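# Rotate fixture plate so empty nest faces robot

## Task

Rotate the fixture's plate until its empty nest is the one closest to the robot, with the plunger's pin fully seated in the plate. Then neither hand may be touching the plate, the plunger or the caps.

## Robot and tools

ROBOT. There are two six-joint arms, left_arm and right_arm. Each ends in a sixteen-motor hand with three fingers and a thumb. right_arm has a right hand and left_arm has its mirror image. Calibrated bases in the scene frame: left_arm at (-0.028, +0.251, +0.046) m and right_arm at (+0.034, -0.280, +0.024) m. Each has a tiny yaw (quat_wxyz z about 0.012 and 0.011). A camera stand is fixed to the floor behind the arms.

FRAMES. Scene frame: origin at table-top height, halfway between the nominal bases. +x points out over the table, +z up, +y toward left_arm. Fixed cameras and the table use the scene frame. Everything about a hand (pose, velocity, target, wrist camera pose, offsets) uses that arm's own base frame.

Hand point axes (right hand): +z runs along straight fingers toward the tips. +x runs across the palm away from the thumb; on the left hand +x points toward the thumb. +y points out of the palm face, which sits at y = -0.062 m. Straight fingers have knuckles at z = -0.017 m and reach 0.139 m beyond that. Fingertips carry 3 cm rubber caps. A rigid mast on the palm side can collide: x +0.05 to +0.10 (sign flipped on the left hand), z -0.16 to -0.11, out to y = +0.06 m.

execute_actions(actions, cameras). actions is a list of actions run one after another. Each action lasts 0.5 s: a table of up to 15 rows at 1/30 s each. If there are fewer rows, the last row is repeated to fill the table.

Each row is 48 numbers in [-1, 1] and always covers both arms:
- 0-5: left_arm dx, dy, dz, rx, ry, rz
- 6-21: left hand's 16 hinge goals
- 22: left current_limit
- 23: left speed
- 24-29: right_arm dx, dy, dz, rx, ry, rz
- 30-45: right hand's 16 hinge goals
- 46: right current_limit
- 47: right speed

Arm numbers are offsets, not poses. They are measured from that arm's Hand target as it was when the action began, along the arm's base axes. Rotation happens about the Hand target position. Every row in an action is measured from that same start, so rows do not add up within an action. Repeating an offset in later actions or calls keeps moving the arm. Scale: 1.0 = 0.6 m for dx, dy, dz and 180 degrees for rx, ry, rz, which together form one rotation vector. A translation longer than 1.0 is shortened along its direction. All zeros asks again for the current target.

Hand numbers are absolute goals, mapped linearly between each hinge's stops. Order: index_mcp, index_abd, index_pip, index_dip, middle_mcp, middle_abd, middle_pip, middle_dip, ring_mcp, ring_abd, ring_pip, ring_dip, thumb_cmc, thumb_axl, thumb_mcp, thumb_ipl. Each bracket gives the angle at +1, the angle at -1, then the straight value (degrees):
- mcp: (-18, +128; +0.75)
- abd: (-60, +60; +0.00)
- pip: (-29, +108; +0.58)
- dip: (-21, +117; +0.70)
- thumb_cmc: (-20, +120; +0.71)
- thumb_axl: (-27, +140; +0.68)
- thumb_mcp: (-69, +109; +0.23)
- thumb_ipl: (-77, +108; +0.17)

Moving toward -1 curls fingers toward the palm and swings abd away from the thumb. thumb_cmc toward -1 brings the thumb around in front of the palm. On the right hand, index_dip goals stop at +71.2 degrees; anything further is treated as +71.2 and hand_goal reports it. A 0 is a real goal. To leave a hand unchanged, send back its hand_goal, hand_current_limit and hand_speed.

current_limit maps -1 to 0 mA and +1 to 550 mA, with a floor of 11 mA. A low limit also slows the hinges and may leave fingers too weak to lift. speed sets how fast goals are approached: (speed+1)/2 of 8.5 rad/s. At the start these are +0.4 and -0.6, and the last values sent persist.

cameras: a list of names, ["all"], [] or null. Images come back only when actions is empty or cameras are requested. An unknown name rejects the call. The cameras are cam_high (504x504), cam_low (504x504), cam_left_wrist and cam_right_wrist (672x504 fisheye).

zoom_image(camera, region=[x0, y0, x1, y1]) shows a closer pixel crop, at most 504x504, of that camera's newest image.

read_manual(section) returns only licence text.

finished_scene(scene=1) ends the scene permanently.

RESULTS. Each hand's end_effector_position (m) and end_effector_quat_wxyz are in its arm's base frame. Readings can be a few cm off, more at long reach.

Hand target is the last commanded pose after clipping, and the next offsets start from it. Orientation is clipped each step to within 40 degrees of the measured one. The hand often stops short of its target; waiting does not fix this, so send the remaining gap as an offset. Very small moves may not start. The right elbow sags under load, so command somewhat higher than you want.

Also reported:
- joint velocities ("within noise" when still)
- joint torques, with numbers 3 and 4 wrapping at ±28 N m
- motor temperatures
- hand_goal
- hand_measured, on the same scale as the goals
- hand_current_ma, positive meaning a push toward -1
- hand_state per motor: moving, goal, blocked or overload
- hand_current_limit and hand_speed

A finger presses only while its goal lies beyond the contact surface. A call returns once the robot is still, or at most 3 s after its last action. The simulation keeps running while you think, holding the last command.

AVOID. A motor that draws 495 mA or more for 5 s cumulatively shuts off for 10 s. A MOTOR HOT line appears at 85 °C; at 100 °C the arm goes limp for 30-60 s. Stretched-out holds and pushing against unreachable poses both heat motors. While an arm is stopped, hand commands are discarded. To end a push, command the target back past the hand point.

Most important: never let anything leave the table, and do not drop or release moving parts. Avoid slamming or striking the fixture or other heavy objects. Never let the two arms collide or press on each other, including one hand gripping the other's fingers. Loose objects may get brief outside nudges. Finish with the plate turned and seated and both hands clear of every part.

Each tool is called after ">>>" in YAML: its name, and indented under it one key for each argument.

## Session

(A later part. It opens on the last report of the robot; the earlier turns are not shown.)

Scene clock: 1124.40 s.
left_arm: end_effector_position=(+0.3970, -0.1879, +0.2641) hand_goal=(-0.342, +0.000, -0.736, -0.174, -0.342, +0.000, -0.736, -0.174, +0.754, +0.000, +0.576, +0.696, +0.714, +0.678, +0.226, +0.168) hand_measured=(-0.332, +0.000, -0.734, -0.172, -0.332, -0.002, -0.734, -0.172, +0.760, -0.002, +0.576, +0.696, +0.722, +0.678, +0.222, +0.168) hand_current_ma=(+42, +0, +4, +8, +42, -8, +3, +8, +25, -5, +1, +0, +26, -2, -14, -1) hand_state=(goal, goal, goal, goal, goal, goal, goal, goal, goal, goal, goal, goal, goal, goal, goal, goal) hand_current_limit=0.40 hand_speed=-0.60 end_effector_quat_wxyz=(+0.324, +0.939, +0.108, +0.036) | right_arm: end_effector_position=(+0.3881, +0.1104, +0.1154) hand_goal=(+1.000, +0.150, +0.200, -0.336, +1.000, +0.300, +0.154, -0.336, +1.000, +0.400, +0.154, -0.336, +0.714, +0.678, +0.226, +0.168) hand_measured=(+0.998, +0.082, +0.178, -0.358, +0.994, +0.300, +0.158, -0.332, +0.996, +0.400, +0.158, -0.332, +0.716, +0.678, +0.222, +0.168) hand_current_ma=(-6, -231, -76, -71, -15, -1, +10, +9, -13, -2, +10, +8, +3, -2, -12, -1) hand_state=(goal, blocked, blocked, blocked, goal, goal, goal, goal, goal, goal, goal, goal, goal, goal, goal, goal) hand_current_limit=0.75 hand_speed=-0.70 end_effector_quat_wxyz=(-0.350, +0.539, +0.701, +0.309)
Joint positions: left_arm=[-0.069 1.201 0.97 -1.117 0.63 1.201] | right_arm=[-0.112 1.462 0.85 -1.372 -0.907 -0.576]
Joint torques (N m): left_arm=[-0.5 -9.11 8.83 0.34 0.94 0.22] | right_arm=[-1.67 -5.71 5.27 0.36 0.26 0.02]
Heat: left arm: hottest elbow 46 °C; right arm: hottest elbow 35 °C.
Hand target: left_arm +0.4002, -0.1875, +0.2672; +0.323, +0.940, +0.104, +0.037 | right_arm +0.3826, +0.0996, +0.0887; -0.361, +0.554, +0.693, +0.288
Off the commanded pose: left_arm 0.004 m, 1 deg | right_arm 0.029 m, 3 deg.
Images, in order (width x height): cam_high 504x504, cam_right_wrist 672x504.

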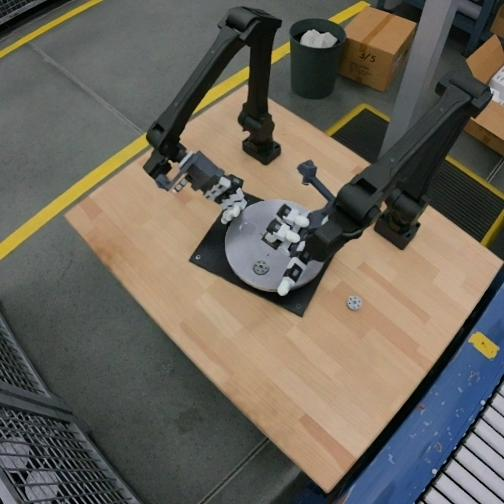

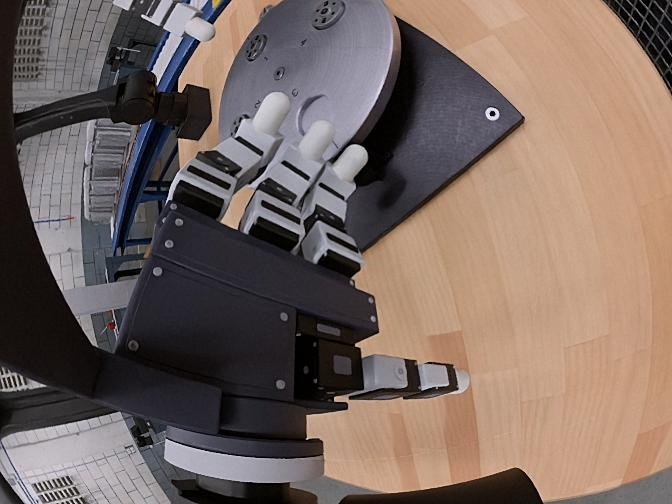

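>>> execute_actions:
  actions:
    - [[0,0,0,0,0,0,-0.342,0,-0.737,-0.174,-0.342,0,-0.737,-0.174,0.754,0,0.576,0.696,0.714,0.678,0.226,0.168,0.4,-0.6,0.003,-0.02,-0.005,0,0,0,1.0,0.15,0.20,-0.336,1.0,0.3,0.153,-0.336,1.0,0.4,0.153,-0.336,0.714,0.678,0.226,0.168,0.75,-0.7]]
  cameras: ["cam_high","cam_right_wrist"]

>>> zoom_image:
  camera: "cam_high"
  region: [190, 180, 260, 250]

>>> zoom_image:
  camera: "cam_right_wrist"
  region: [320, 115, 420, 190]

Scene clock: 1129.17 s.
left_arm: end_effector_position=(+0.3970, -0.1879, +0.2641) hand_goal=(-0.342, +0.000, -0.736, -0.174, -0.342, +0.000, -0.736, -0.174, +0.754, +0.000, +0.576, +0.696, +0.714, +0.678, +0.226, +0.168) hand_measured=(-0.332, +0.000, -0.734, -0.172, -0.332, -0.002, -0.734, -0.172, +0.760, -0.002, +0.576, +0.696, +0.722, +0.678, +0.222, +0.168) hand_current_ma=(+42, +0, +4, +8, +42, -8, +3, +8, +25, -5, +1, +0, +26, -2, -14, -1) hand_state=(goal, goal, goal, goal, goal, goal, goal, goal, goal, goal, goal, goal, goal, goal, goal, goal) hand_current_limit=0.40 hand_speed=-0.60 end_effector_quat_wxyz=(+0.324, +0.939, +0.108, +0.036) | right_arm: end_effector_position=(+0.3860, +0.1082, +0.1146) hand_goal=(+1.000, +0.150, +0.200, -0.336, +1.000, +0.300, +0.154, -0.336, +1.000, +0.400, +0.154, -0.336, +0.714, +0.678, +0.226, +0.168) hand_measured=(+0.984, +0.078, +0.178, -0.344, +0.996, +0.300, +0.158, -0.332, +0.996, +0.400, +0.158, -0.332, +0.716, +0.678, +0.222, +0.168) hand_current_ma=(-52, -243, -76, -23, -14, -1, +10, +9, -12, -2, +10, +8, +3, -2, -12, -1) hand_state=(goal, blocked, blocked, goal, goal, goal, goal, goal, goal, goal, goal, goal, goal, goal, goal, goal) hand_current_limit=0.75 hand_speed=-0.70 end_effector_quat_wxyz=(-0.355, +0.527, +0.704, +0.317)
Joint positions: left_arm=[-0.069 1.201 0.97 -1.117 0.63 1.201] | right_arm=[-0.13 1.48 0.85 -1.399 -0.915 -0.644]
Joint torques (N m): left_arm=[0.03 -8.88 9.05 0.49 0.9 0.23] | right_arm=[-3.02 -5.71 5.94 0.32 1.19 0.15]
Heat: left arm: hottest elbow 46 °C; right arm: hottest elbow 34 °C.
Hand target: left_arm +0.4002, -0.1875, +0.2672; +0.323, +0.940, +0.104, +0.037 | right_arm +0.3844, +0.0876, +0.0857; -0.361, +0.554, +0.693, +0.288
Off the commanded pose: left_arm 0.004 m, 1 deg | right_arm 0.036 m, 5 deg.
Images, in order (width x height): cam_high 504x504, cam_right_wrist 672x504.

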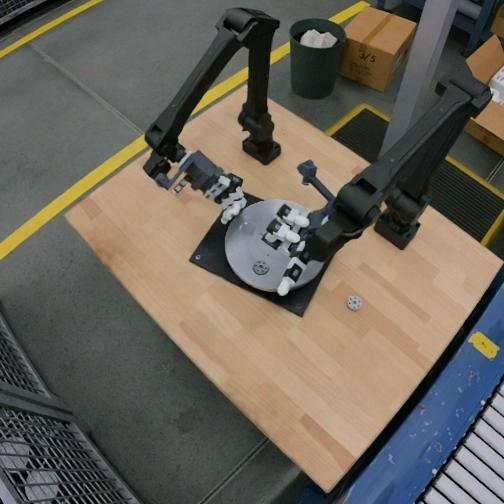

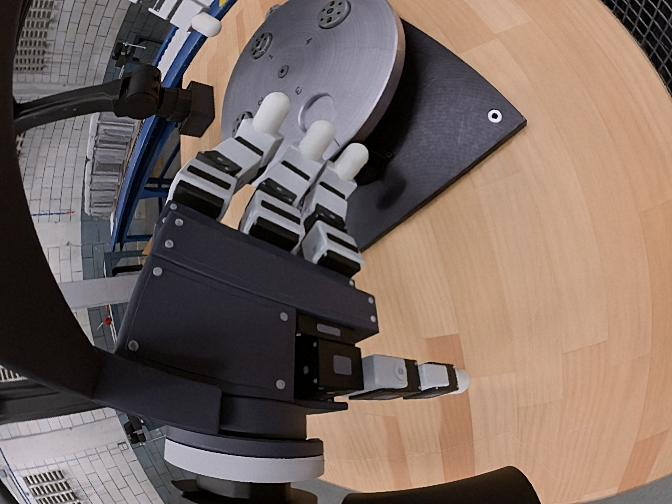

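Scaled by 7.200 from the camera's 504x504 image, which has a finer 720x720 frame.

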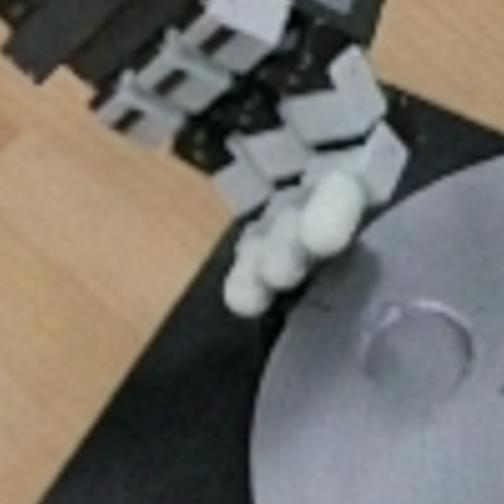

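Scaled by 5.040 from the camera's 672x504 image, which has a finer 960x720 frame.

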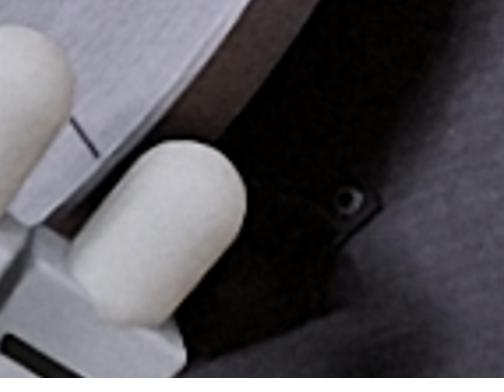

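>>> execute_actions:
  actions:
    - [[0,0,0,0,0,0,-0.342,0,-0.737,-0.174,-0.342,0,-0.737,-0.174,0.754,0,0.576,0.696,0.714,0.678,0.226,0.168,0.4,-0.6,0.002,-0.02,0,0,0,0,1.0,0.15,0.20,-0.336,1.0,0.3,0.153,-0.336,1.0,0.4,0.153,-0.336,0.714,0.678,0.226,0.168,0.75,-0.7]]
  cameras: ["all"]

Scene clock: 1146.17 s.
left_arm: end_effector_position=(+0.3970, -0.1879, +0.2641) hand_goal=(-0.342, +0.000, -0.736, -0.174, -0.342, +0.000, -0.736, -0.174, +0.754, +0.000, +0.576, +0.696, +0.714, +0.678, +0.226, +0.168) hand_measured=(-0.332, +0.000, -0.734, -0.172, -0.332, -0.002, -0.734, -0.172, +0.760, -0.002, +0.576, +0.696, +0.722, +0.678, +0.222, +0.168) hand_current_ma=(+42, +0, +4, +8, +42, -8, +3, +8, +25, -5, +1, +0, +26, -2, -14, -1) hand_state=(goal, goal, goal, goal, goal, goal, goal, goal, goal, goal, goal, goal, goal, goal, goal, goal) hand_current_limit=0.40 hand_speed=-0.60 end_effector_quat_wxyz=(+0.324, +0.939, +0.108, +0.036) | right_arm: end_effector_position=(+0.3826, +0.0987, +0.1152) hand_goal=(+1.000, +0.150, +0.200, -0.336, +1.000, +0.300, +0.154, -0.336, +1.000, +0.400, +0.154, -0.336, +0.714, +0.678, +0.226, +0.168) hand_measured=(+0.976, +0.070, +0.180, -0.340, +0.996, +0.294, +0.156, -0.332, +0.996, +0.400, +0.158, -0.332, +0.716, +0.678, +0.222, +0.168) hand_current_ma=(-90, -282, -69, -13, -14, -12, +4, +9, -11, -1, +10, +8, +3, -2, -12, -1) hand_state=(blocked, blocked, blocked, goal, goal, goal, goal, goal, goal, goal, goal, goal, goal, goal, goal, goal) hand_current_limit=0.75 hand_speed=-0.70 end_effector_quat_wxyz=(-0.358, +0.524, +0.703, +0.322)
Joint positions: left_arm=[-0.069 1.201 0.97 -1.117 0.63 1.201] | right_arm=[-0.164 1.489 0.85 -1.438 -0.909 -0.705]
Joint torques (N m): left_arm=[-0.09 -9.05 8.96 0.35 0.91 0.23] | right_arm=[-3.14 -5.19 6.91 0.42 1.65 0.28]
Heat: left arm: hottest elbow 46 °C; right arm: hottest elbow 34 °C.
Hand target: left_arm +0.4002, -0.1875, +0.2672; +0.323, +0.940, +0.104, +0.037 | right_arm +0.3856, +0.0757, +0.0856; -0.361, +0.554, +0.693, +0.288
Off the commanded pose: left_arm 0.004 m, 1 deg | right_arm 0.038 m, 5 deg.

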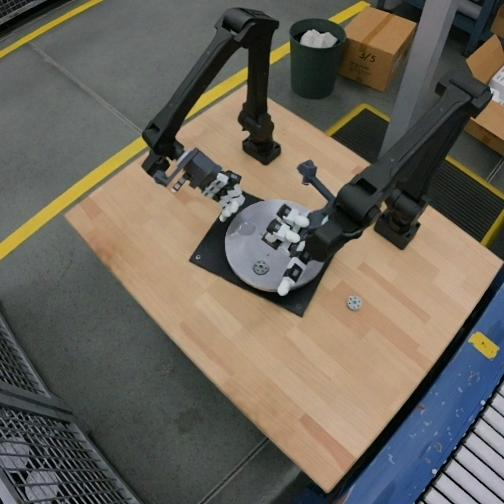

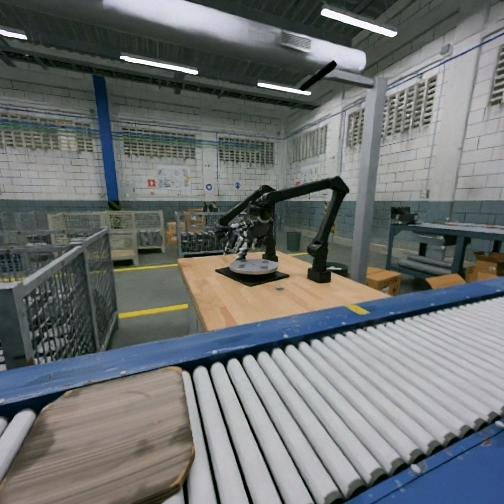

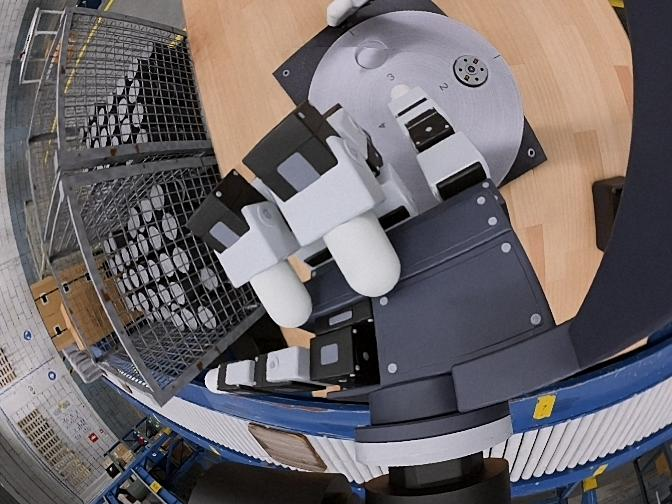

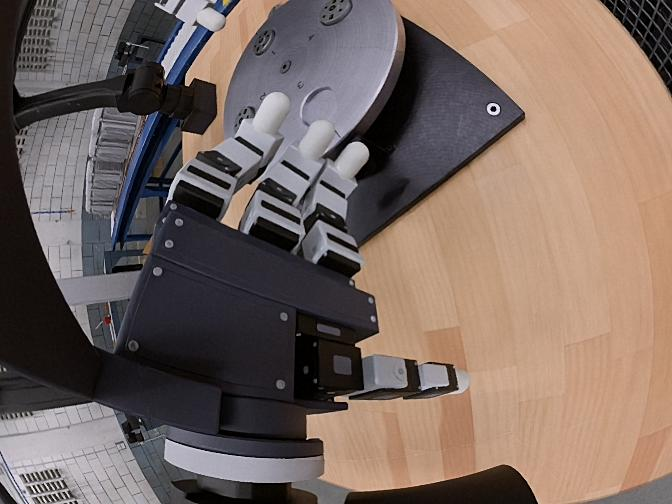

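>>> zoom_image:
  camera: "cam_right_wrist"
  region: [280, 110, 460, 245]

>>> zoom_image:
  camera: "cam_high"
  region: [195, 190, 275, 250]

Scaled by 2.800 from the camera's 672x504 image, which has a finer 960x720 frame.

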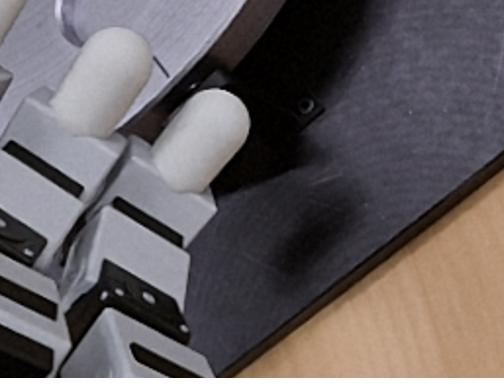

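Scaled by 6.300 from the camera's 504x504 image, which has a finer 720x720 frame.

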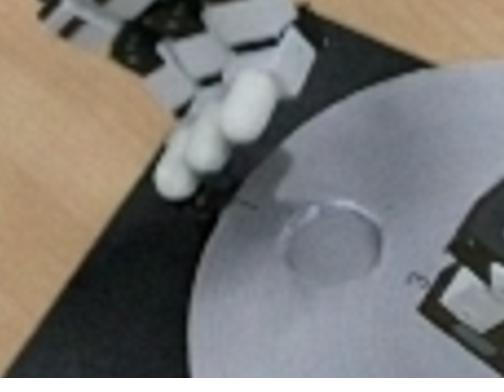

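>>> zoom_image:
  camera: "cam_right_wrist"
  region: [325, 120, 395, 180]

>>> zoom_image:
  camera: "cam_high"
  region: [212, 205, 242, 232]

Scaled by 7.200 from the camera's 672x504 image, which has a finer 960x720 frame.

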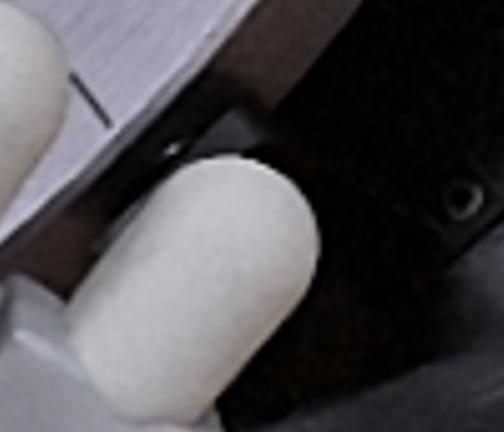

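Scaled by 16.800 from the camera's 504x504 image, which has a finer 720x720 frame.

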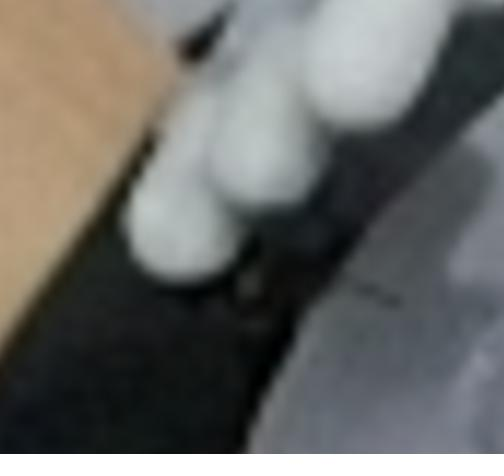

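>>> execute_actions:
  actions:
    - [[0,0,0,0,0,0,-0.342,0,-0.737,-0.174,-0.342,0,-0.737,-0.174,0.754,0,0.576,0.696,0.714,0.678,0.226,0.168,0.4,-0.6,0.002,-0.012,0,0,0,0,1.0,0.15,0.20,-0.336,1.0,0.3,0.153,-0.336,1.0,0.4,0.153,-0.336,0.714,0.678,0.226,0.168,0.75,-0.7]]
  cameras: ["cam_high","cam_right_wrist"]

>>> zoom_image:
  camera: "cam_high"
  region: [212, 205, 242, 232]

>>> zoom_image:
  camera: "cam_right_wrist"
  region: [325, 120, 395, 180]

Scene clock: 1155.80 s.
left_arm: end_effector_position=(+0.3970, -0.1879, +0.2641) hand_goal=(-0.342, +0.000, -0.736, -0.174, -0.342, +0.000, -0.736, -0.174, +0.754, +0.000, +0.576, +0.696, +0.714, +0.678, +0.226, +0.168) hand_measured=(-0.332, +0.000, -0.734, -0.172, -0.332, -0.002, -0.734, -0.172, +0.760, -0.002, +0.576, +0.696, +0.722, +0.678, +0.222, +0.168) hand_current_ma=(+42, +0, +4, +8, +42, -8, +3, +8, +25, -5, +1, +0, +26, -2, -14, -1) hand_state=(goal, goal, goal, goal, goal, goal, goal, goal, goal, goal, goal, goal, goal, goal, goal, goal) hand_current_limit=0.40 hand_speed=-0.60 end_effector_quat_wxyz=(+0.324, +0.939, +0.108, +0.036) | right_arm: end_effector_position=(+0.3786, +0.0745, +0.0880) hand_goal=(+1.000, +0.150, +0.200, -0.336, +1.000, +0.300, +0.154, -0.336, +1.000, +0.400, +0.154, -0.336, +0.714, +0.678, +0.226, +0.168) hand_measured=(+0.996, +0.150, +0.198, -0.338, +0.996, +0.300, +0.154, -0.332, +0.998, +0.400, +0.158, -0.332, +0.716, +0.678, +0.222, +0.168) hand_current_ma=(-14, +0, -6, -5, -9, -1, +2, +8, -8, -1, +9, +8, +2, -2, -12, -1) hand_state=(goal, goal, goal, goal, goal, goal, goal, goal, goal, goal, goal, goal, goal, goal, goal, goal) hand_current_limit=0.75 hand_speed=-0.70 end_effector_quat_wxyz=(-0.364, +0.547, +0.697, +0.288)
Joint positions: left_arm=[-0.069 1.201 0.97 -1.117 0.63 1.201] | right_arm=[-0.215 1.543 0.852 -1.443 -0.834 -0.71]
Joint torques (N m): left_arm=[-0.09 -8.7 8.98 0.36 0.94 0.25] | right_arm=[-0.44 -8.35 7.39 -0.12 -0.75 0.11]
Heat: left arm: hottest elbow 46 °C; right arm: hottest elbow 34 °C.
Hand target: left_arm +0.4002, -0.1875, +0.2672; +0.323, +0.940, +0.104, +0.037 | right_arm +0.3868, +0.0685, +0.0858; -0.361, +0.554, +0.693, +0.288
Off the commanded pose: left_arm 0.004 m, 1 deg | right_arm 0.010 m, 1 deg.
Images, in order (width x height): cam_high 504x504, cam_right_wrist 672x504.

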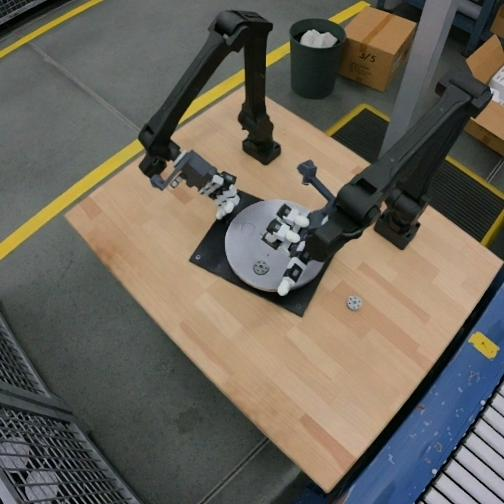

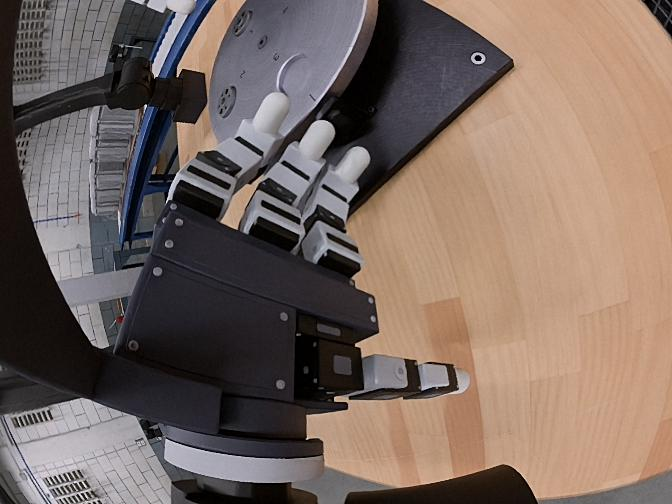

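Scaled by 16.800 from the camera's 504x504 image, which has a finer 720x720 frame.

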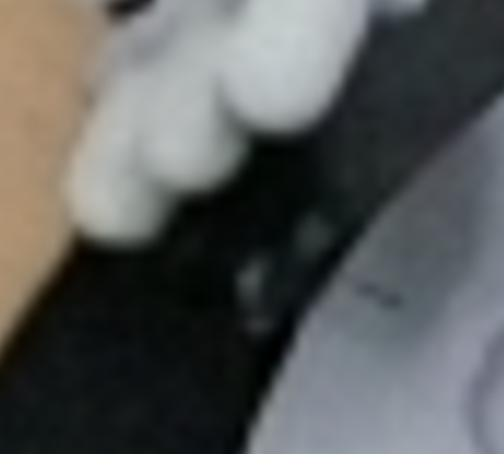

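Scaled by 7.200 from the camera's 672x504 image, which has a finer 960x720 frame.

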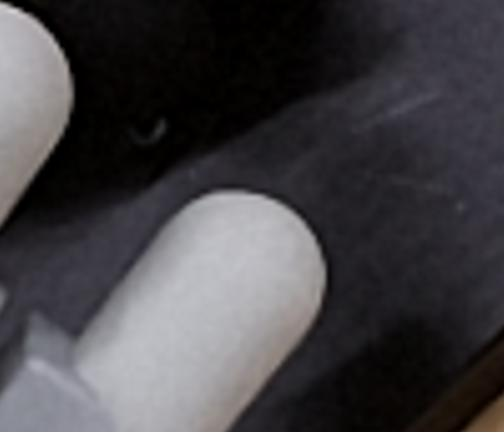

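>>> zoom_image:
  camera: "cam_right_wrist"
  region: [310, 80, 400, 160]

Scaled by 5.600 from the camera's 672x504 image, which has a finer 960x720 frame.

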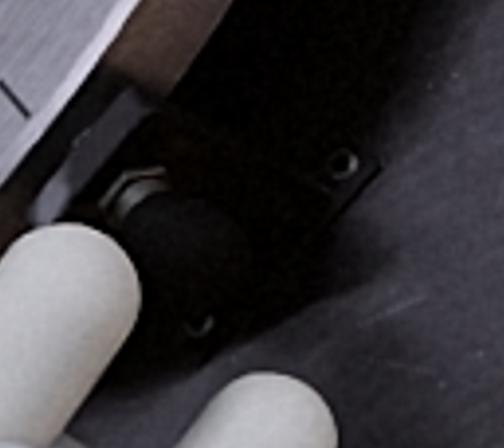

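>>> execute_actions:
  actions:
    - [[0,0,0,0,0,0,-0.342,0,-0.737,-0.174,-0.342,0,-0.737,-0.174,0.754,0,0.576,0.696,0.714,0.678,0.226,0.168,0.4,-0.6,0,0,0.05,0,0,0,1.0,0.15,0.20,-0.336,1.0,0.3,0.153,-0.336,1.0,0.4,0.153,-0.336,0.3,0.678,0.226,0.168,0.75,-0.7],[0,0,0,0,0,0,-0.342,0,-0.737,-0.174,-0.342,0,-0.737,-0.174,0.754,0,0.576,0.696,0.714,0.678,0.226,0.168,0.4,-0.6,0,0,0.10,0,0,0,1.0,0.15,0.20,-0.336,1.0,0.3,0.153,-0.336,1.0,0.4,0.153,-0.336,0.3,0.678,0.226,0.168,0.75,-0.7]]
    - [[0,0,0,0,0,0,-0.342,0,-0.737,-0.174,-0.342,0,-0.737,-0.174,0.754,0,0.576,0.696,0.714,0.678,0.226,0.168,0.4,-0.6,0,0.02,0,0.065,0.0147,0,1.0,0.15,0.20,-0.336,1.0,0.3,0.153,-0.336,1.0,0.4,0.153,-0.336,-0.143,0.678,0.226,0.168,0.75,-0.7]]
  cameras: ["cam_high","cam_right_wrist"]

Scene clock: 1233.73 s.
left_arm: end_effector_position=(+0.3970, -0.1879, +0.2641) hand_goal=(-0.342, +0.000, -0.736, -0.174, -0.342, +0.000, -0.736, -0.174, +0.754, +0.000, +0.576, +0.696, +0.714, +0.678, +0.226, +0.168) hand_measured=(-0.332, +0.000, -0.734, -0.172, -0.332, -0.002, -0.734, -0.172, +0.760, -0.002, +0.576, +0.696, +0.722, +0.678, +0.222, +0.168) hand_current_ma=(+42, +0, +4, +8, +42, -8, +3, +8, +25, -5, +1, +0, +26, -2, -14, -1) hand_state=(goal, goal, goal, goal, goal, goal, goal, goal, goal, goal, goal, goal, goal, goal, goal, goal) hand_current_limit=0.40 hand_speed=-0.60 end_effector_quat_wxyz=(+0.324, +0.939, +0.108, +0.036) | right_arm: end_effector_position=(+0.3813, +0.0868, +0.1447) hand_goal=(+1.000, +0.150, +0.200, -0.336, +1.000, +0.300, +0.154, -0.336, +1.000, +0.400, +0.154, -0.336, -0.142, +0.678, +0.226, +0.168) hand_measured=(+0.996, +0.150, +0.198, -0.338, +0.998, +0.300, +0.154, -0.332, +0.998, +0.400, +0.158, -0.332, -0.126, +0.678, +0.222, +0.168) hand_current_ma=(-9, +2, -5, -5, -8, +1, +2, +8, -7, +0, +8, +8, +54, -2, -12, -1) hand_state=(goal, goal, goal, goal, goal, goal, goal, goal, goal, goal, goal, goal, goal, goal, goal, goal) hand_current_limit=0.75 hand_speed=-0.70 end_effector_quat_wxyz=(-0.412, +0.531, +0.656, +0.345)
Joint positions: left_arm=[-0.069 1.201 0.97 -1.117 0.63 1.201] | right_arm=[-0.225 1.519 0.908 -1.675 -0.976 -0.827]
Joint torques (N m): left_arm=[-0.56 -9.41 8.85 0.44 0.91 0.19] | right_arm=[-0.91 -8.35 7.57 -1.17 -0.95 -0.14]
Heat: left arm: hottest elbow 47 °C; right arm: hottest elbow 36 °C.
Hand target: left_arm +0.4002, -0.1875, +0.2672; +0.323, +0.940, +0.104, +0.037 | right_arm +0.3868, +0.0805, +0.1457; -0.431, +0.520, +0.652, +0.345
Off the commanded pose: left_arm 0.004 m, 1 deg | right_arm 0.008 m, 3 deg.
joint sent to its limit (right arm) — joint 4 (wrist pitch), lower limit. The joint targets are off in orientation, not in position.
Images, in order (width x height): cam_high 504x504, cam_right_wrist 672x504.

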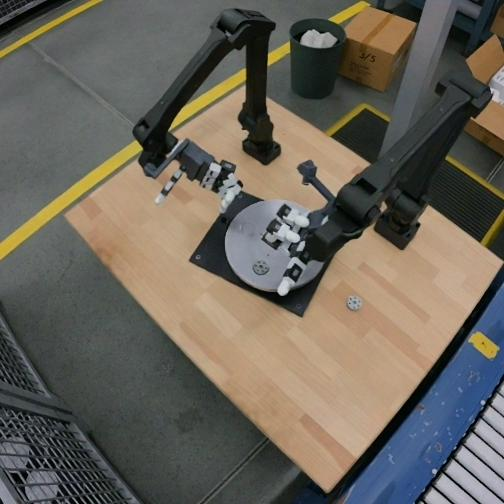

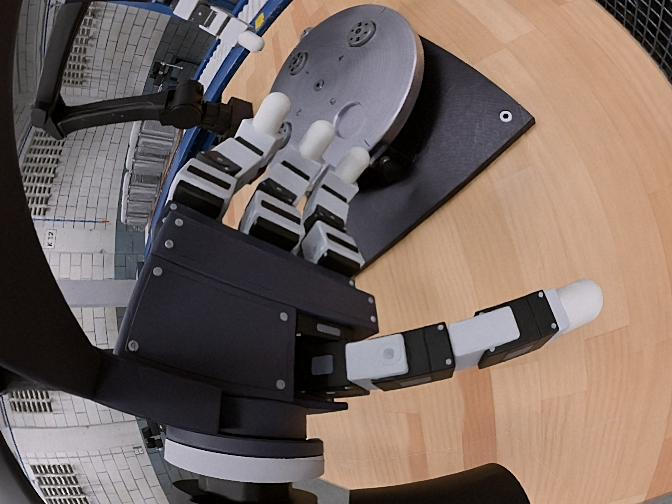

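>>> execute_actions:
  actions:
    - [[0,0,0,0,0,0,-0.342,0,-0.737,-0.174,-0.342,0,-0.737,-0.174,0.754,0,0.576,0.696,0.714,0.678,0.226,0.168,0.4,-0.6,0.01,0.025,0,-0.0271,-0.0061,0,1.0,0.15,0.20,-0.336,1.0,0.3,0.153,-0.336,1.0,0.4,0.153,-0.336,-0.143,0.678,0.226,0.168,0.75,-0.7]]
  cameras: ["cam_high","cam_right_wrist"]

>>> zoom_image:
  camera: "cam_high"
  region: [205, 195, 250, 235]

>>> zoom_image:
  camera: "cam_right_wrist"
  region: [310, 120, 420, 220]

Scene clock: 1240.47 s.
left_arm: end_effector_position=(+0.3970, -0.1879, +0.2641) hand_goal=(-0.342, +0.000, -0.736, -0.174, -0.342, +0.000, -0.736, -0.174, +0.754, +0.000, +0.576, +0.696, +0.714, +0.678, +0.226, +0.168) hand_measured=(-0.332, +0.000, -0.734, -0.172, -0.332, -0.002, -0.734, -0.172, +0.760, -0.002, +0.576, +0.696, +0.722, +0.678, +0.222, +0.168) hand_current_ma=(+42, +0, +4, +8, +42, -8, +3, +8, +25, -5, +1, +0, +26, -2, -14, -1) hand_state=(goal, goal, goal, goal, goal, goal, goal, goal, goal, goal, goal, goal, goal, goal, goal, goal) hand_current_limit=0.40 hand_speed=-0.60 end_effector_quat_wxyz=(+0.324, +0.939, +0.108, +0.036) | right_arm: end_effector_position=(+0.3787, +0.0939, +0.1351) hand_goal=(+1.000, +0.150, +0.200, -0.336, +1.000, +0.300, +0.154, -0.336, +1.000, +0.400, +0.154, -0.336, -0.142, +0.678, +0.226, +0.168) hand_measured=(+0.996, +0.150, +0.198, -0.338, +0.998, +0.300, +0.154, -0.332, +0.998, +0.400, +0.158, -0.332, -0.126, +0.678, +0.222, +0.168) hand_current_ma=(-9, +2, -5, -5, -8, +1, +2, +8, -7, +0, +8, +8, +53, -2, -12, -1) hand_state=(goal, goal, goal, goal, goal, goal, goal, goal, goal, goal, goal, goal, goal, goal, goal, goal) hand_current_limit=0.75 hand_speed=-0.70 end_effector_quat_wxyz=(-0.418, +0.541, +0.657, +0.319)
Joint positions: left_arm=[-0.069 1.201 0.97 -1.117 0.63 1.201] | right_arm=[-0.194 1.519 0.908 -1.647 -0.953 -0.752]
Joint torques (N m): left_arm=[-0.21 -9.29 8.92 0.42 0.89 0.25] | right_arm=[1.44 -9.93 9.55 -0.27 -0.74 0.06]
Heat: left arm: hottest elbow 47 °C; right arm: hottest elbow 36 °C.
Hand target: left_arm +0.4002, -0.1875, +0.2672; +0.323, +0.940, +0.104, +0.037 | right_arm +0.3928, +0.0955, +0.1458; -0.402, +0.535, +0.670, +0.322
Off the commanded pose: left_arm 0.004 m, 1 deg | right_arm 0.018 m, 2 deg.
Images, in order (width x height): cam_high 504x504, cam_right_wrist 672x504.

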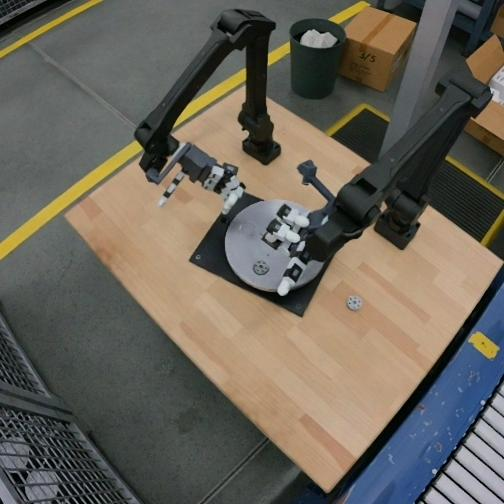

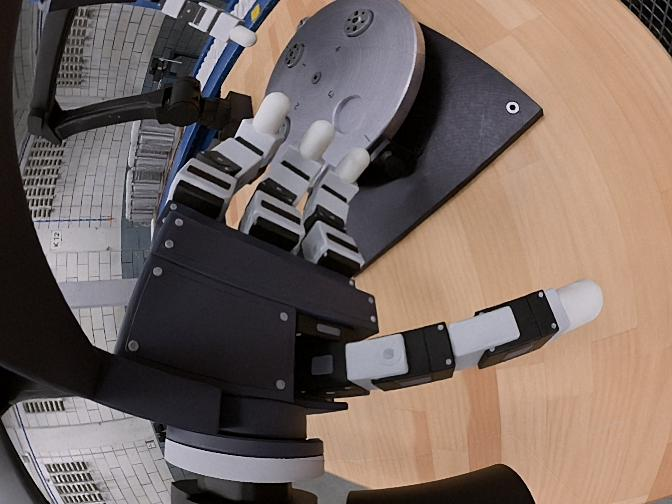

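Scaled by 11.200 from the camera's 504x504 image, which has a finer 720x720 frame.

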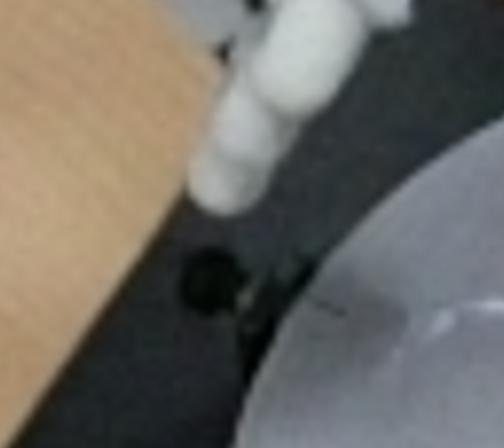

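Scaled by 4.582 from the camera's 672x504 image, which has a finer 960x720 frame.

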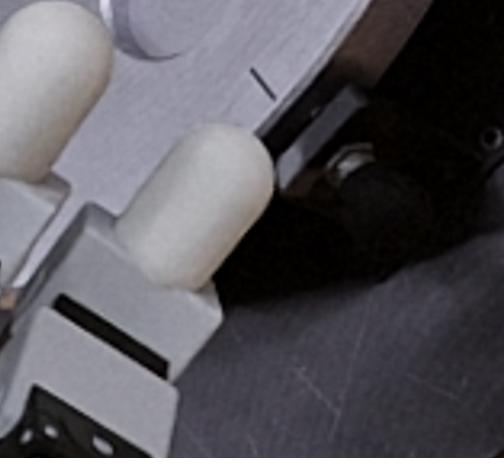

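>>> execute_actions:
  actions:
    - [[0,0,0,0,0,0,-0.342,0,-0.737,-0.174,-0.342,0,-0.737,-0.174,0.754,0,0.576,0.696,0.714,0.678,0.226,0.168,0.4,-0.6,0.02,0.012,0.008,0,0,0,1.0,0.15,0.20,-0.336,1.0,0.3,0.153,-0.336,1.0,0.4,0.153,-0.336,-0.143,0.678,0.226,0.168,0.75,-0.7]]
  cameras: []

Scene clock: 1246.07 s.
left_arm: end_effector_position=(+0.3970, -0.1879, +0.2641) hand_goal=(-0.342, +0.000, -0.736, -0.174, -0.342, +0.000, -0.736, -0.174, +0.754, +0.000, +0.576, +0.696, +0.714, +0.678, +0.226, +0.168) hand_measured=(-0.332, +0.000, -0.734, -0.172, -0.332, -0.002, -0.734, -0.172, +0.760, -0.002, +0.576, +0.696, +0.722, +0.678, +0.222, +0.168) hand_current_ma=(+42, +0, +4, +8, +42, -8, +3, +8, +25, -5, +1, +0, +26, -2, -14, -1) hand_state=(goal, goal, goal, goal, goal, goal, goal, goal, goal, goal, goal, goal, goal, goal, goal, goal) hand_current_limit=0.40 hand_speed=-0.60 end_effector_quat_wxyz=(+0.324, +0.939, +0.108, +0.036) | right_arm: end_effector_position=(+0.3903, +0.0999, +0.1429) hand_goal=(+1.000, +0.150, +0.200, -0.336, +1.000, +0.300, +0.154, -0.336, +1.000, +0.400, +0.154, -0.336, -0.142, +0.678, +0.226, +0.168) hand_measured=(+0.996, +0.150, +0.198, -0.338, +0.998, +0.300, +0.154, -0.332, +0.998, +0.400, +0.158, -0.332, -0.126, +0.678, +0.222, +0.168) hand_current_ma=(-9, +2, -5, -5, -8, +1, +2, +8, -7, +0, +8, +8, +52, -2, -12, -1) hand_state=(goal, goal, goal, goal, goal, goal, goal, goal, goal, goal, goal, goal, goal, goal, goal, goal) hand_current_limit=0.75 hand_speed=-0.70 end_effector_quat_wxyz=(-0.413, +0.540, +0.660, +0.319)
Joint positions: left_arm=[-0.069 1.201 0.97 -1.117 0.63 1.201] | right_arm=[-0.169 1.519 0.94 -1.638 -0.963 -0.715]
Joint torques (N m): left_arm=[-0.21 -8.76 8.91 0.44 0.91 0.23] | right_arm=[1.55 -9.23 9.81 -0.17 -0.94 0.07]
Heat: left arm: hottest elbow 47 °C; right arm: hottest elbow 36 °C.
Hand target: left_arm +0.4002, -0.1875, +0.2672; +0.323, +0.940, +0.104, +0.037 | right_arm +0.4049, +0.1026, +0.1506; -0.402, +0.535, +0.670, +0.322
Off the commanded pose: left_arm 0.004 m, 1 deg | right_arm 0.017 m, 2 deg.
No camera images: "cameras" was empty.

>>> execute_actions:
  actions:
    - [[0,0,0,0,0,0,-0.342,0,-0.737,-0.174,-0.342,0,-0.737,-0.174,0.754,0,0.576,0.696,0.714,0.678,0.226,0.168,0.4,-0.6,0.008,0.002,-0.045,0,0,0,1.0,0.15,0.20,-0.336,1.0,0.3,0.153,-0.336,1.0,0.4,0.153,-0.336,-0.143,0.678,0.226,0.168,0.75,-0.7]]
  cameras: ["cam_high","cam_right_wrist"]

>>> zoom_image:
  camera: "cam_high"
  region: [205, 195, 250, 235]

>>> zoom_image:
  camera: "cam_right_wrist"
  region: [310, 120, 420, 220]

Scene clock: 1250.27 s.
left_arm: end_effector_position=(+0.3970, -0.1879, +0.2641) hand_goal=(-0.342, +0.000, -0.736, -0.174, -0.342, +0.000, -0.736, -0.174, +0.754, +0.000, +0.576, +0.696, +0.714, +0.678, +0.226, +0.168) hand_measured=(-0.332, +0.000, -0.734, -0.172, -0.332, -0.002, -0.734, -0.172, +0.760, -0.002, +0.576, +0.696, +0.722, +0.678, +0.222, +0.168) hand_current_ma=(+42, +0, +4, +8, +42, -8, +3, +8, +25, -5, +1, +0, +26, -2, -14, -1) hand_state=(goal, goal, goal, goal, goal, goal, goal, goal, goal, goal, goal, goal, goal, goal, goal, goal) hand_current_limit=0.40 hand_speed=-0.60 end_effector_quat_wxyz=(+0.324, +0.939, +0.108, +0.036) | right_arm: end_effector_position=(+0.4029, +0.0991, +0.1262) hand_goal=(+1.000, +0.150, +0.200, -0.336, +1.000, +0.300, +0.154, -0.336, +1.000, +0.400, +0.154, -0.336, -0.142, +0.678, +0.226, +0.168) hand_measured=(+0.996, +0.150, +0.198, -0.338, +0.998, +0.300, +0.154, -0.332, +0.998, +0.400, +0.158, -0.332, -0.126, +0.678, +0.222, +0.168) hand_current_ma=(-8, +2, -5, -5, -8, +1, +2, +8, -7, +0, +8, +8, +52, -2, -12, -1) hand_state=(goal, goal, goal, goal, goal, goal, goal, goal, goal, goal, goal, goal, goal, goal, goal, goal) hand_current_limit=0.75 hand_speed=-0.70 end_effector_quat_wxyz=(-0.400, +0.537, +0.668, +0.325)
Joint positions: left_arm=[-0.069 1.201 0.97 -1.117 0.63 1.201] | right_arm=[-0.165 1.561 0.94 -1.557 -0.965 -0.707]
Joint torques (N m): left_arm=[-0.32 -8.88 8.9 0.38 0.93 0.22] | right_arm=[1.61 -8.88 7.95 -0.06 -1 0.09]
Heat: left arm: hottest elbow 47 °C; right arm: hottest elbow 36 °C.
Hand target: left_arm +0.4002, -0.1875, +0.2672; +0.323, +0.940, +0.104, +0.037 | right_arm +0.4097, +0.1038, +0.1236; -0.402, +0.535, +0.670, +0.322
Off the commanded pose: left_arm 0.004 m, 1 deg | right_arm 0.009 m, 1 deg.
Images, in order (width x height): cam_high 504x504, cam_right_wrist 672x504.

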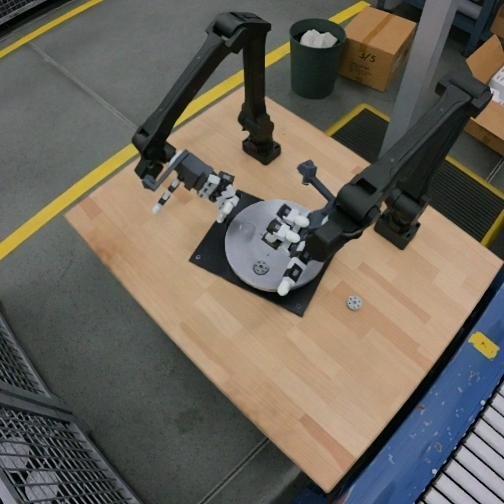

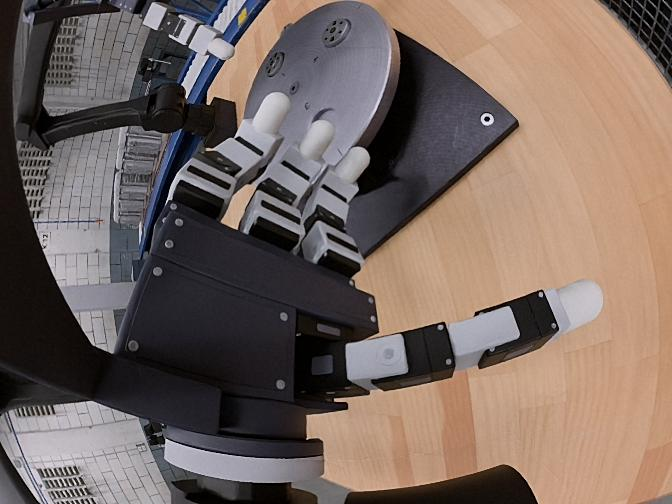

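Scaled by 11.200 from the camera's 504x504 image, which has a finer 720x720 frame.

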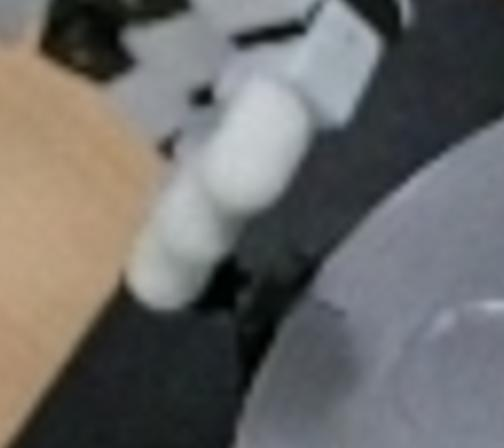

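Scaled by 4.582 from the camera's 672x504 image, which has a finer 960x720 frame.

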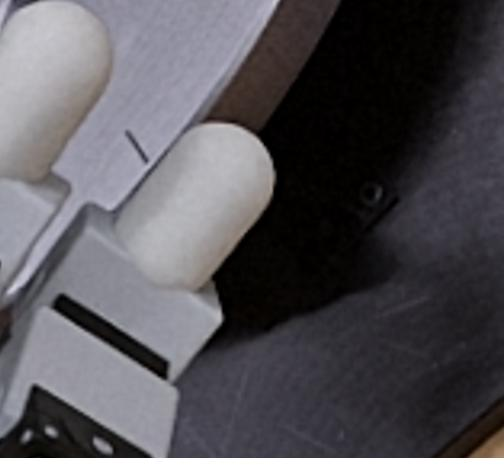

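>>> execute_actions:
  actions:
    - [[0,0,0,0,0,0,-0.342,0,-0.737,-0.174,-0.342,0,-0.737,-0.174,0.754,0,0.576,0.696,0.714,0.678,0.226,0.168,0.4,-0.6,-0.018,0.011,-0.005,0,0,0,1.0,0.15,0.20,-0.336,1.0,0.3,0.153,-0.336,1.0,0.4,0.153,-0.336,-0.143,0.678,0.226,0.168,0.75,-0.7]]
  cameras: ["cam_high"]

>>> zoom_image:
  camera: "cam_high"
  region: [205, 195, 250, 235]

Scene clock: 1255.90 s.
left_arm: end_effector_position=(+0.3970, -0.1879, +0.2641) hand_goal=(-0.342, +0.000, -0.736, -0.174, -0.342, +0.000, -0.736, -0.174, +0.754, +0.000, +0.576, +0.696, +0.714, +0.678, +0.226, +0.168) hand_measured=(-0.332, +0.000, -0.734, -0.172, -0.332, -0.002, -0.734, -0.172, +0.760, -0.002, +0.576, +0.696, +0.722, +0.678, +0.222, +0.168) hand_current_ma=(+42, +0, +4, +8, +42, -8, +3, +8, +25, -5, +1, +0, +26, -2, -14, -1) hand_state=(goal, goal, goal, goal, goal, goal, goal, goal, goal, goal, goal, goal, goal, goal, goal, goal) hand_current_limit=0.40 hand_speed=-0.60 end_effector_quat_wxyz=(+0.324, +0.939, +0.108, +0.036) | right_arm: end_effector_position=(+0.4040, +0.1043, +0.1233) hand_goal=(+1.000, +0.150, +0.200, -0.336, +1.000, +0.300, +0.154, -0.336, +1.000, +0.400, +0.154, -0.336, -0.142, +0.678, +0.226, +0.168) hand_measured=(+0.996, +0.150, +0.198, -0.338, +0.998, +0.300, +0.154, -0.332, +0.998, +0.400, +0.158, -0.332, -0.126, +0.678, +0.222, +0.168) hand_current_ma=(-8, +2, -5, -5, -8, +1, +2, +8, -7, +0, +8, +8, +52, -2, -12, -1) hand_state=(goal, goal, goal, goal, goal, goal, goal, goal, goal, goal, goal, goal, goal, goal, goal, goal) hand_current_limit=0.75 hand_speed=-0.70 end_effector_quat_wxyz=(-0.398, +0.535, +0.670, +0.326)
Joint positions: left_arm=[-0.069 1.201 0.97 -1.117 0.63 1.201] | right_arm=[-0.15 1.561 0.933 -1.527 -0.973 -0.687]
Joint torques (N m): left_arm=[-0.21 -9.11 8.91 0.39 0.94 0.23] | right_arm=[1.61 -10.75 5.38 -0.08 -1.01 0.09]
Heat: left arm: hottest elbow 47 °C; right arm: hottest elbow 36 °C.
Hand target: left_arm +0.4002, -0.1875, +0.2672; +0.323, +0.940, +0.104, +0.037 | right_arm +0.3988, +0.1104, +0.1205; -0.402, +0.535, +0.670, +0.322
Off the commanded pose: left_arm 0.004 m, 1 deg | right_arm 0.008 m, 1 deg.
Images, in order (width x height): cam_high 504x504.

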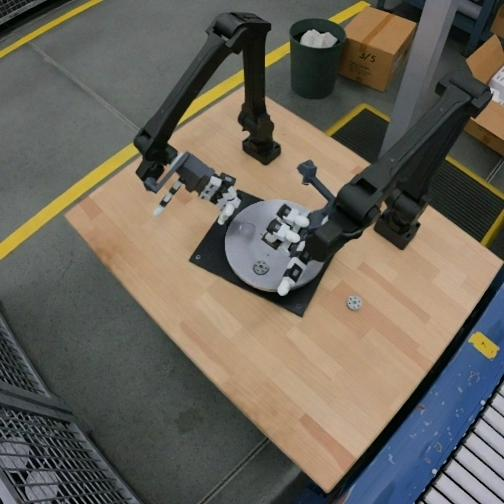

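Scaled by 11.200 from the camera's 504x504 image, which has a finer 720x720 frame.

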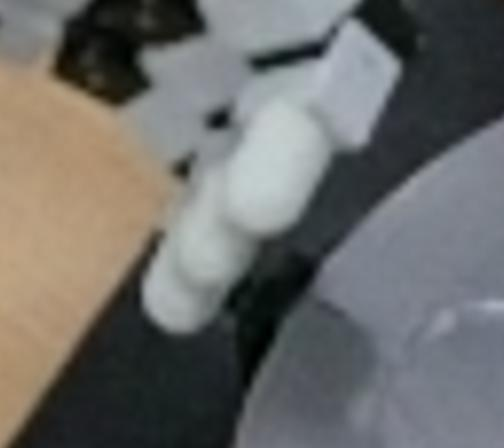

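>>> execute_actions:
  actions:
    - [[0,0,0,0,0,0,-0.342,0,-0.737,-0.174,-0.342,0,-0.737,-0.174,0.754,0,0.576,0.696,0.714,0.678,0.226,0.168,0.4,-0.6,-0.02,0.0,0,0,0,0,1.0,0.15,0.20,-0.336,1.0,0.3,0.153,-0.336,1.0,0.4,0.153,-0.336,-0.143,0.678,0.226,0.168,0.75,-0.7]]
  cameras: []

Scene clock: 1259.07 s.
left_arm: end_effector_position=(+0.3970, -0.1879, +0.2641) hand_goal=(-0.342, +0.000, -0.736, -0.174, -0.342, +0.000, -0.736, -0.174, +0.754, +0.000, +0.576, +0.696, +0.714, +0.678, +0.226, +0.168) hand_measured=(-0.332, +0.000, -0.734, -0.172, -0.332, -0.002, -0.734, -0.172, +0.760, -0.002, +0.576, +0.696, +0.722, +0.678, +0.222, +0.168) hand_current_ma=(+42, +0, +4, +8, +42, -8, +3, +8, +25, -5, +1, +0, +26, -2, -14, -1) hand_state=(goal, goal, goal, goal, goal, goal, goal, goal, goal, goal, goal, goal, goal, goal, goal, goal) hand_current_limit=0.40 hand_speed=-0.60 end_effector_quat_wxyz=(+0.324, +0.939, +0.108, +0.036) | right_arm: end_effector_position=(+0.3923, +0.1061, +0.1218) hand_goal=(+1.000, +0.150, +0.200, -0.336, +1.000, +0.300, +0.154, -0.336, +1.000, +0.400, +0.154, -0.336, -0.142, +0.678, +0.226, +0.168) hand_measured=(+0.996, +0.150, +0.198, -0.338, +0.998, +0.300, +0.154, -0.332, +0.998, +0.400, +0.158, -0.332, -0.126, +0.678, +0.222, +0.168) hand_current_ma=(-8, +2, -5, -5, -8, +1, +2, +8, -7, +0, +8, +8, +52, -2, -12, -1) hand_state=(goal, goal, goal, goal, goal, goal, goal, goal, goal, goal, goal, goal, goal, goal, goal, goal) hand_current_limit=0.75 hand_speed=-0.70 end_effector_quat_wxyz=(-0.401, +0.537, +0.668, +0.325)
Joint positions: left_arm=[-0.069 1.201 0.97 -1.117 0.63 1.201] | right_arm=[-0.15 1.538 0.901 -1.525 -0.973 -0.686]
Joint torques (N m): left_arm=[-0.38 -9.05 8.99 0.25 0.93 0.21] | right_arm=[1.2 -10.7 5.33 -0.13 -0.91 0.02]
Heat: left arm: hottest elbow 47 °C; right arm: hottest elbow 36 °C.
Hand target: left_arm +0.4002, -0.1875, +0.2672; +0.323, +0.940, +0.104, +0.037 | right_arm +0.3869, +0.1104, +0.1206; -0.402, +0.535, +0.670, +0.322
Off the commanded pose: left_arm 0.004 m, 1 deg | right_arm 0.007 m, 1 deg.
No camera images: "cameras" was empty.

>>> execute_actions:
  actions:
    - [[0,0,0,0,0,0,-0.342,0,-0.737,-0.174,-0.342,0,-0.737,-0.174,0.754,0,0.576,0.696,0.714,0.678,0.226,0.168,0.4,-0.6,0.0,0.0,-0.02,0,0,0,1.0,0.15,0.20,-0.336,1.0,0.3,0.153,-0.336,1.0,0.4,0.153,-0.336,-0.143,0.678,0.226,0.168,0.75,-0.7]]
  cameras: ["cam_high","cam_right_wrist"]

>>> zoom_image:
  camera: "cam_high"
  region: [205, 195, 250, 235]

>>> zoom_image:
  camera: "cam_right_wrist"
  region: [310, 120, 420, 220]

Scene clock: 1265.00 s.
left_arm: end_effector_position=(+0.3970, -0.1879, +0.2641) hand_goal=(-0.342, +0.000, -0.736, -0.174, -0.342, +0.000, -0.736, -0.174, +0.754, +0.000, +0.576, +0.696, +0.714, +0.678, +0.226, +0.168) hand_measured=(-0.332, +0.000, -0.734, -0.172, -0.332, -0.002, -0.734, -0.172, +0.760, -0.002, +0.576, +0.696, +0.722, +0.678, +0.222, +0.168) hand_current_ma=(+42, +0, +4, +8, +42, -8, +3, +8, +25, -5, +1, +0, +26, -2, -14, -1) hand_state=(goal, goal, goal, goal, goal, goal, goal, goal, goal, goal, goal, goal, goal, goal, goal, goal) hand_current_limit=0.40 hand_speed=-0.60 end_effector_quat_wxyz=(+0.324, +0.939, +0.108, +0.036) | right_arm: end_effector_position=(+0.3922, +0.1061, +0.1173) hand_goal=(+1.000, +0.150, +0.200, -0.336, +1.000, +0.300, +0.154, -0.336, +1.000, +0.400, +0.154, -0.336, -0.142, +0.678, +0.226, +0.168) hand_measured=(+0.996, +0.150, +0.198, -0.338, +0.998, +0.300, +0.154, -0.332, +0.998, +0.400, +0.158, -0.332, -0.126, +0.678, +0.222, +0.168) hand_current_ma=(-8, +2, -5, -5, -8, +1, +2, +8, -7, +0, +8, +8, +52, -2, -12, -1) hand_state=(goal, goal, goal, goal, goal, goal, goal, goal, goal, goal, goal, goal, goal, goal, goal, goal) hand_current_limit=0.75 hand_speed=-0.70 end_effector_quat_wxyz=(-0.394, +0.534, +0.672, +0.329)
Joint positions: left_arm=[-0.069 1.201 0.97 -1.117 0.63 1.201] | right_arm=[-0.15 1.538 0.887 -1.492 -0.973 -0.686]
Joint torques (N m): left_arm=[-0.44 -9.05 8.84 0.44 0.92 0.22] | right_arm=[1.26 -9 5.29 -0.05 -0.91 0.02]
Heat: left arm: hottest elbow 47 °C; right arm: hottest elbow 35 °C.
Hand target: left_arm +0.4002, -0.1875, +0.2672; +0.323, +0.940, +0.104, +0.037 | right_arm +0.3869, +0.1104, +0.1086; -0.402, +0.535, +0.670, +0.322
Off the commanded pose: left_arm 0.004 m, 1 deg | right_arm 0.011 m, 1 deg.
Images, in order (width x height): cam_high 504x504, cam_right_wrist 672x504.

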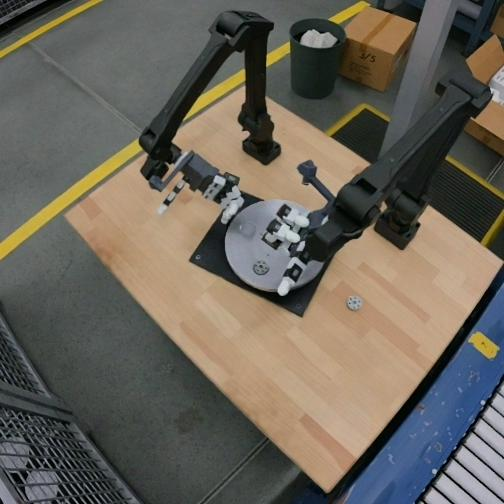

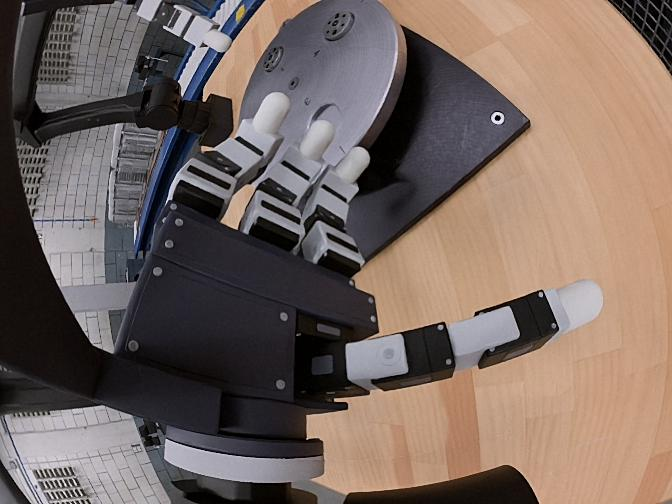

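Scaled by 11.200 from the camera's 504x504 image, which has a finer 720x720 frame.

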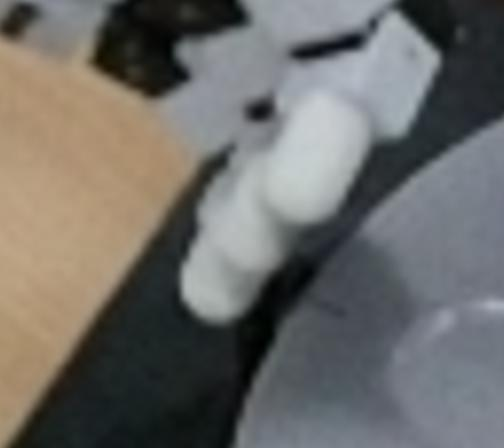

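Scaled by 4.582 from the camera's 672x504 image, which has a finer 960x720 frame.

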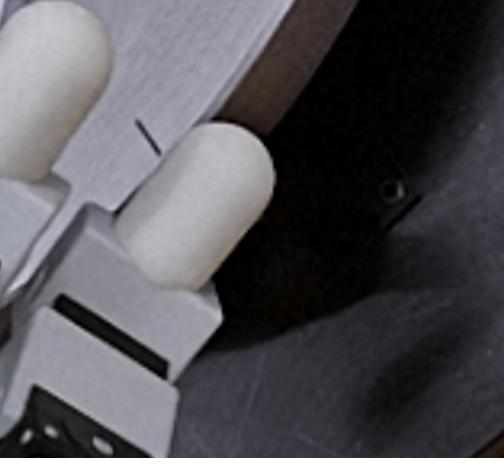

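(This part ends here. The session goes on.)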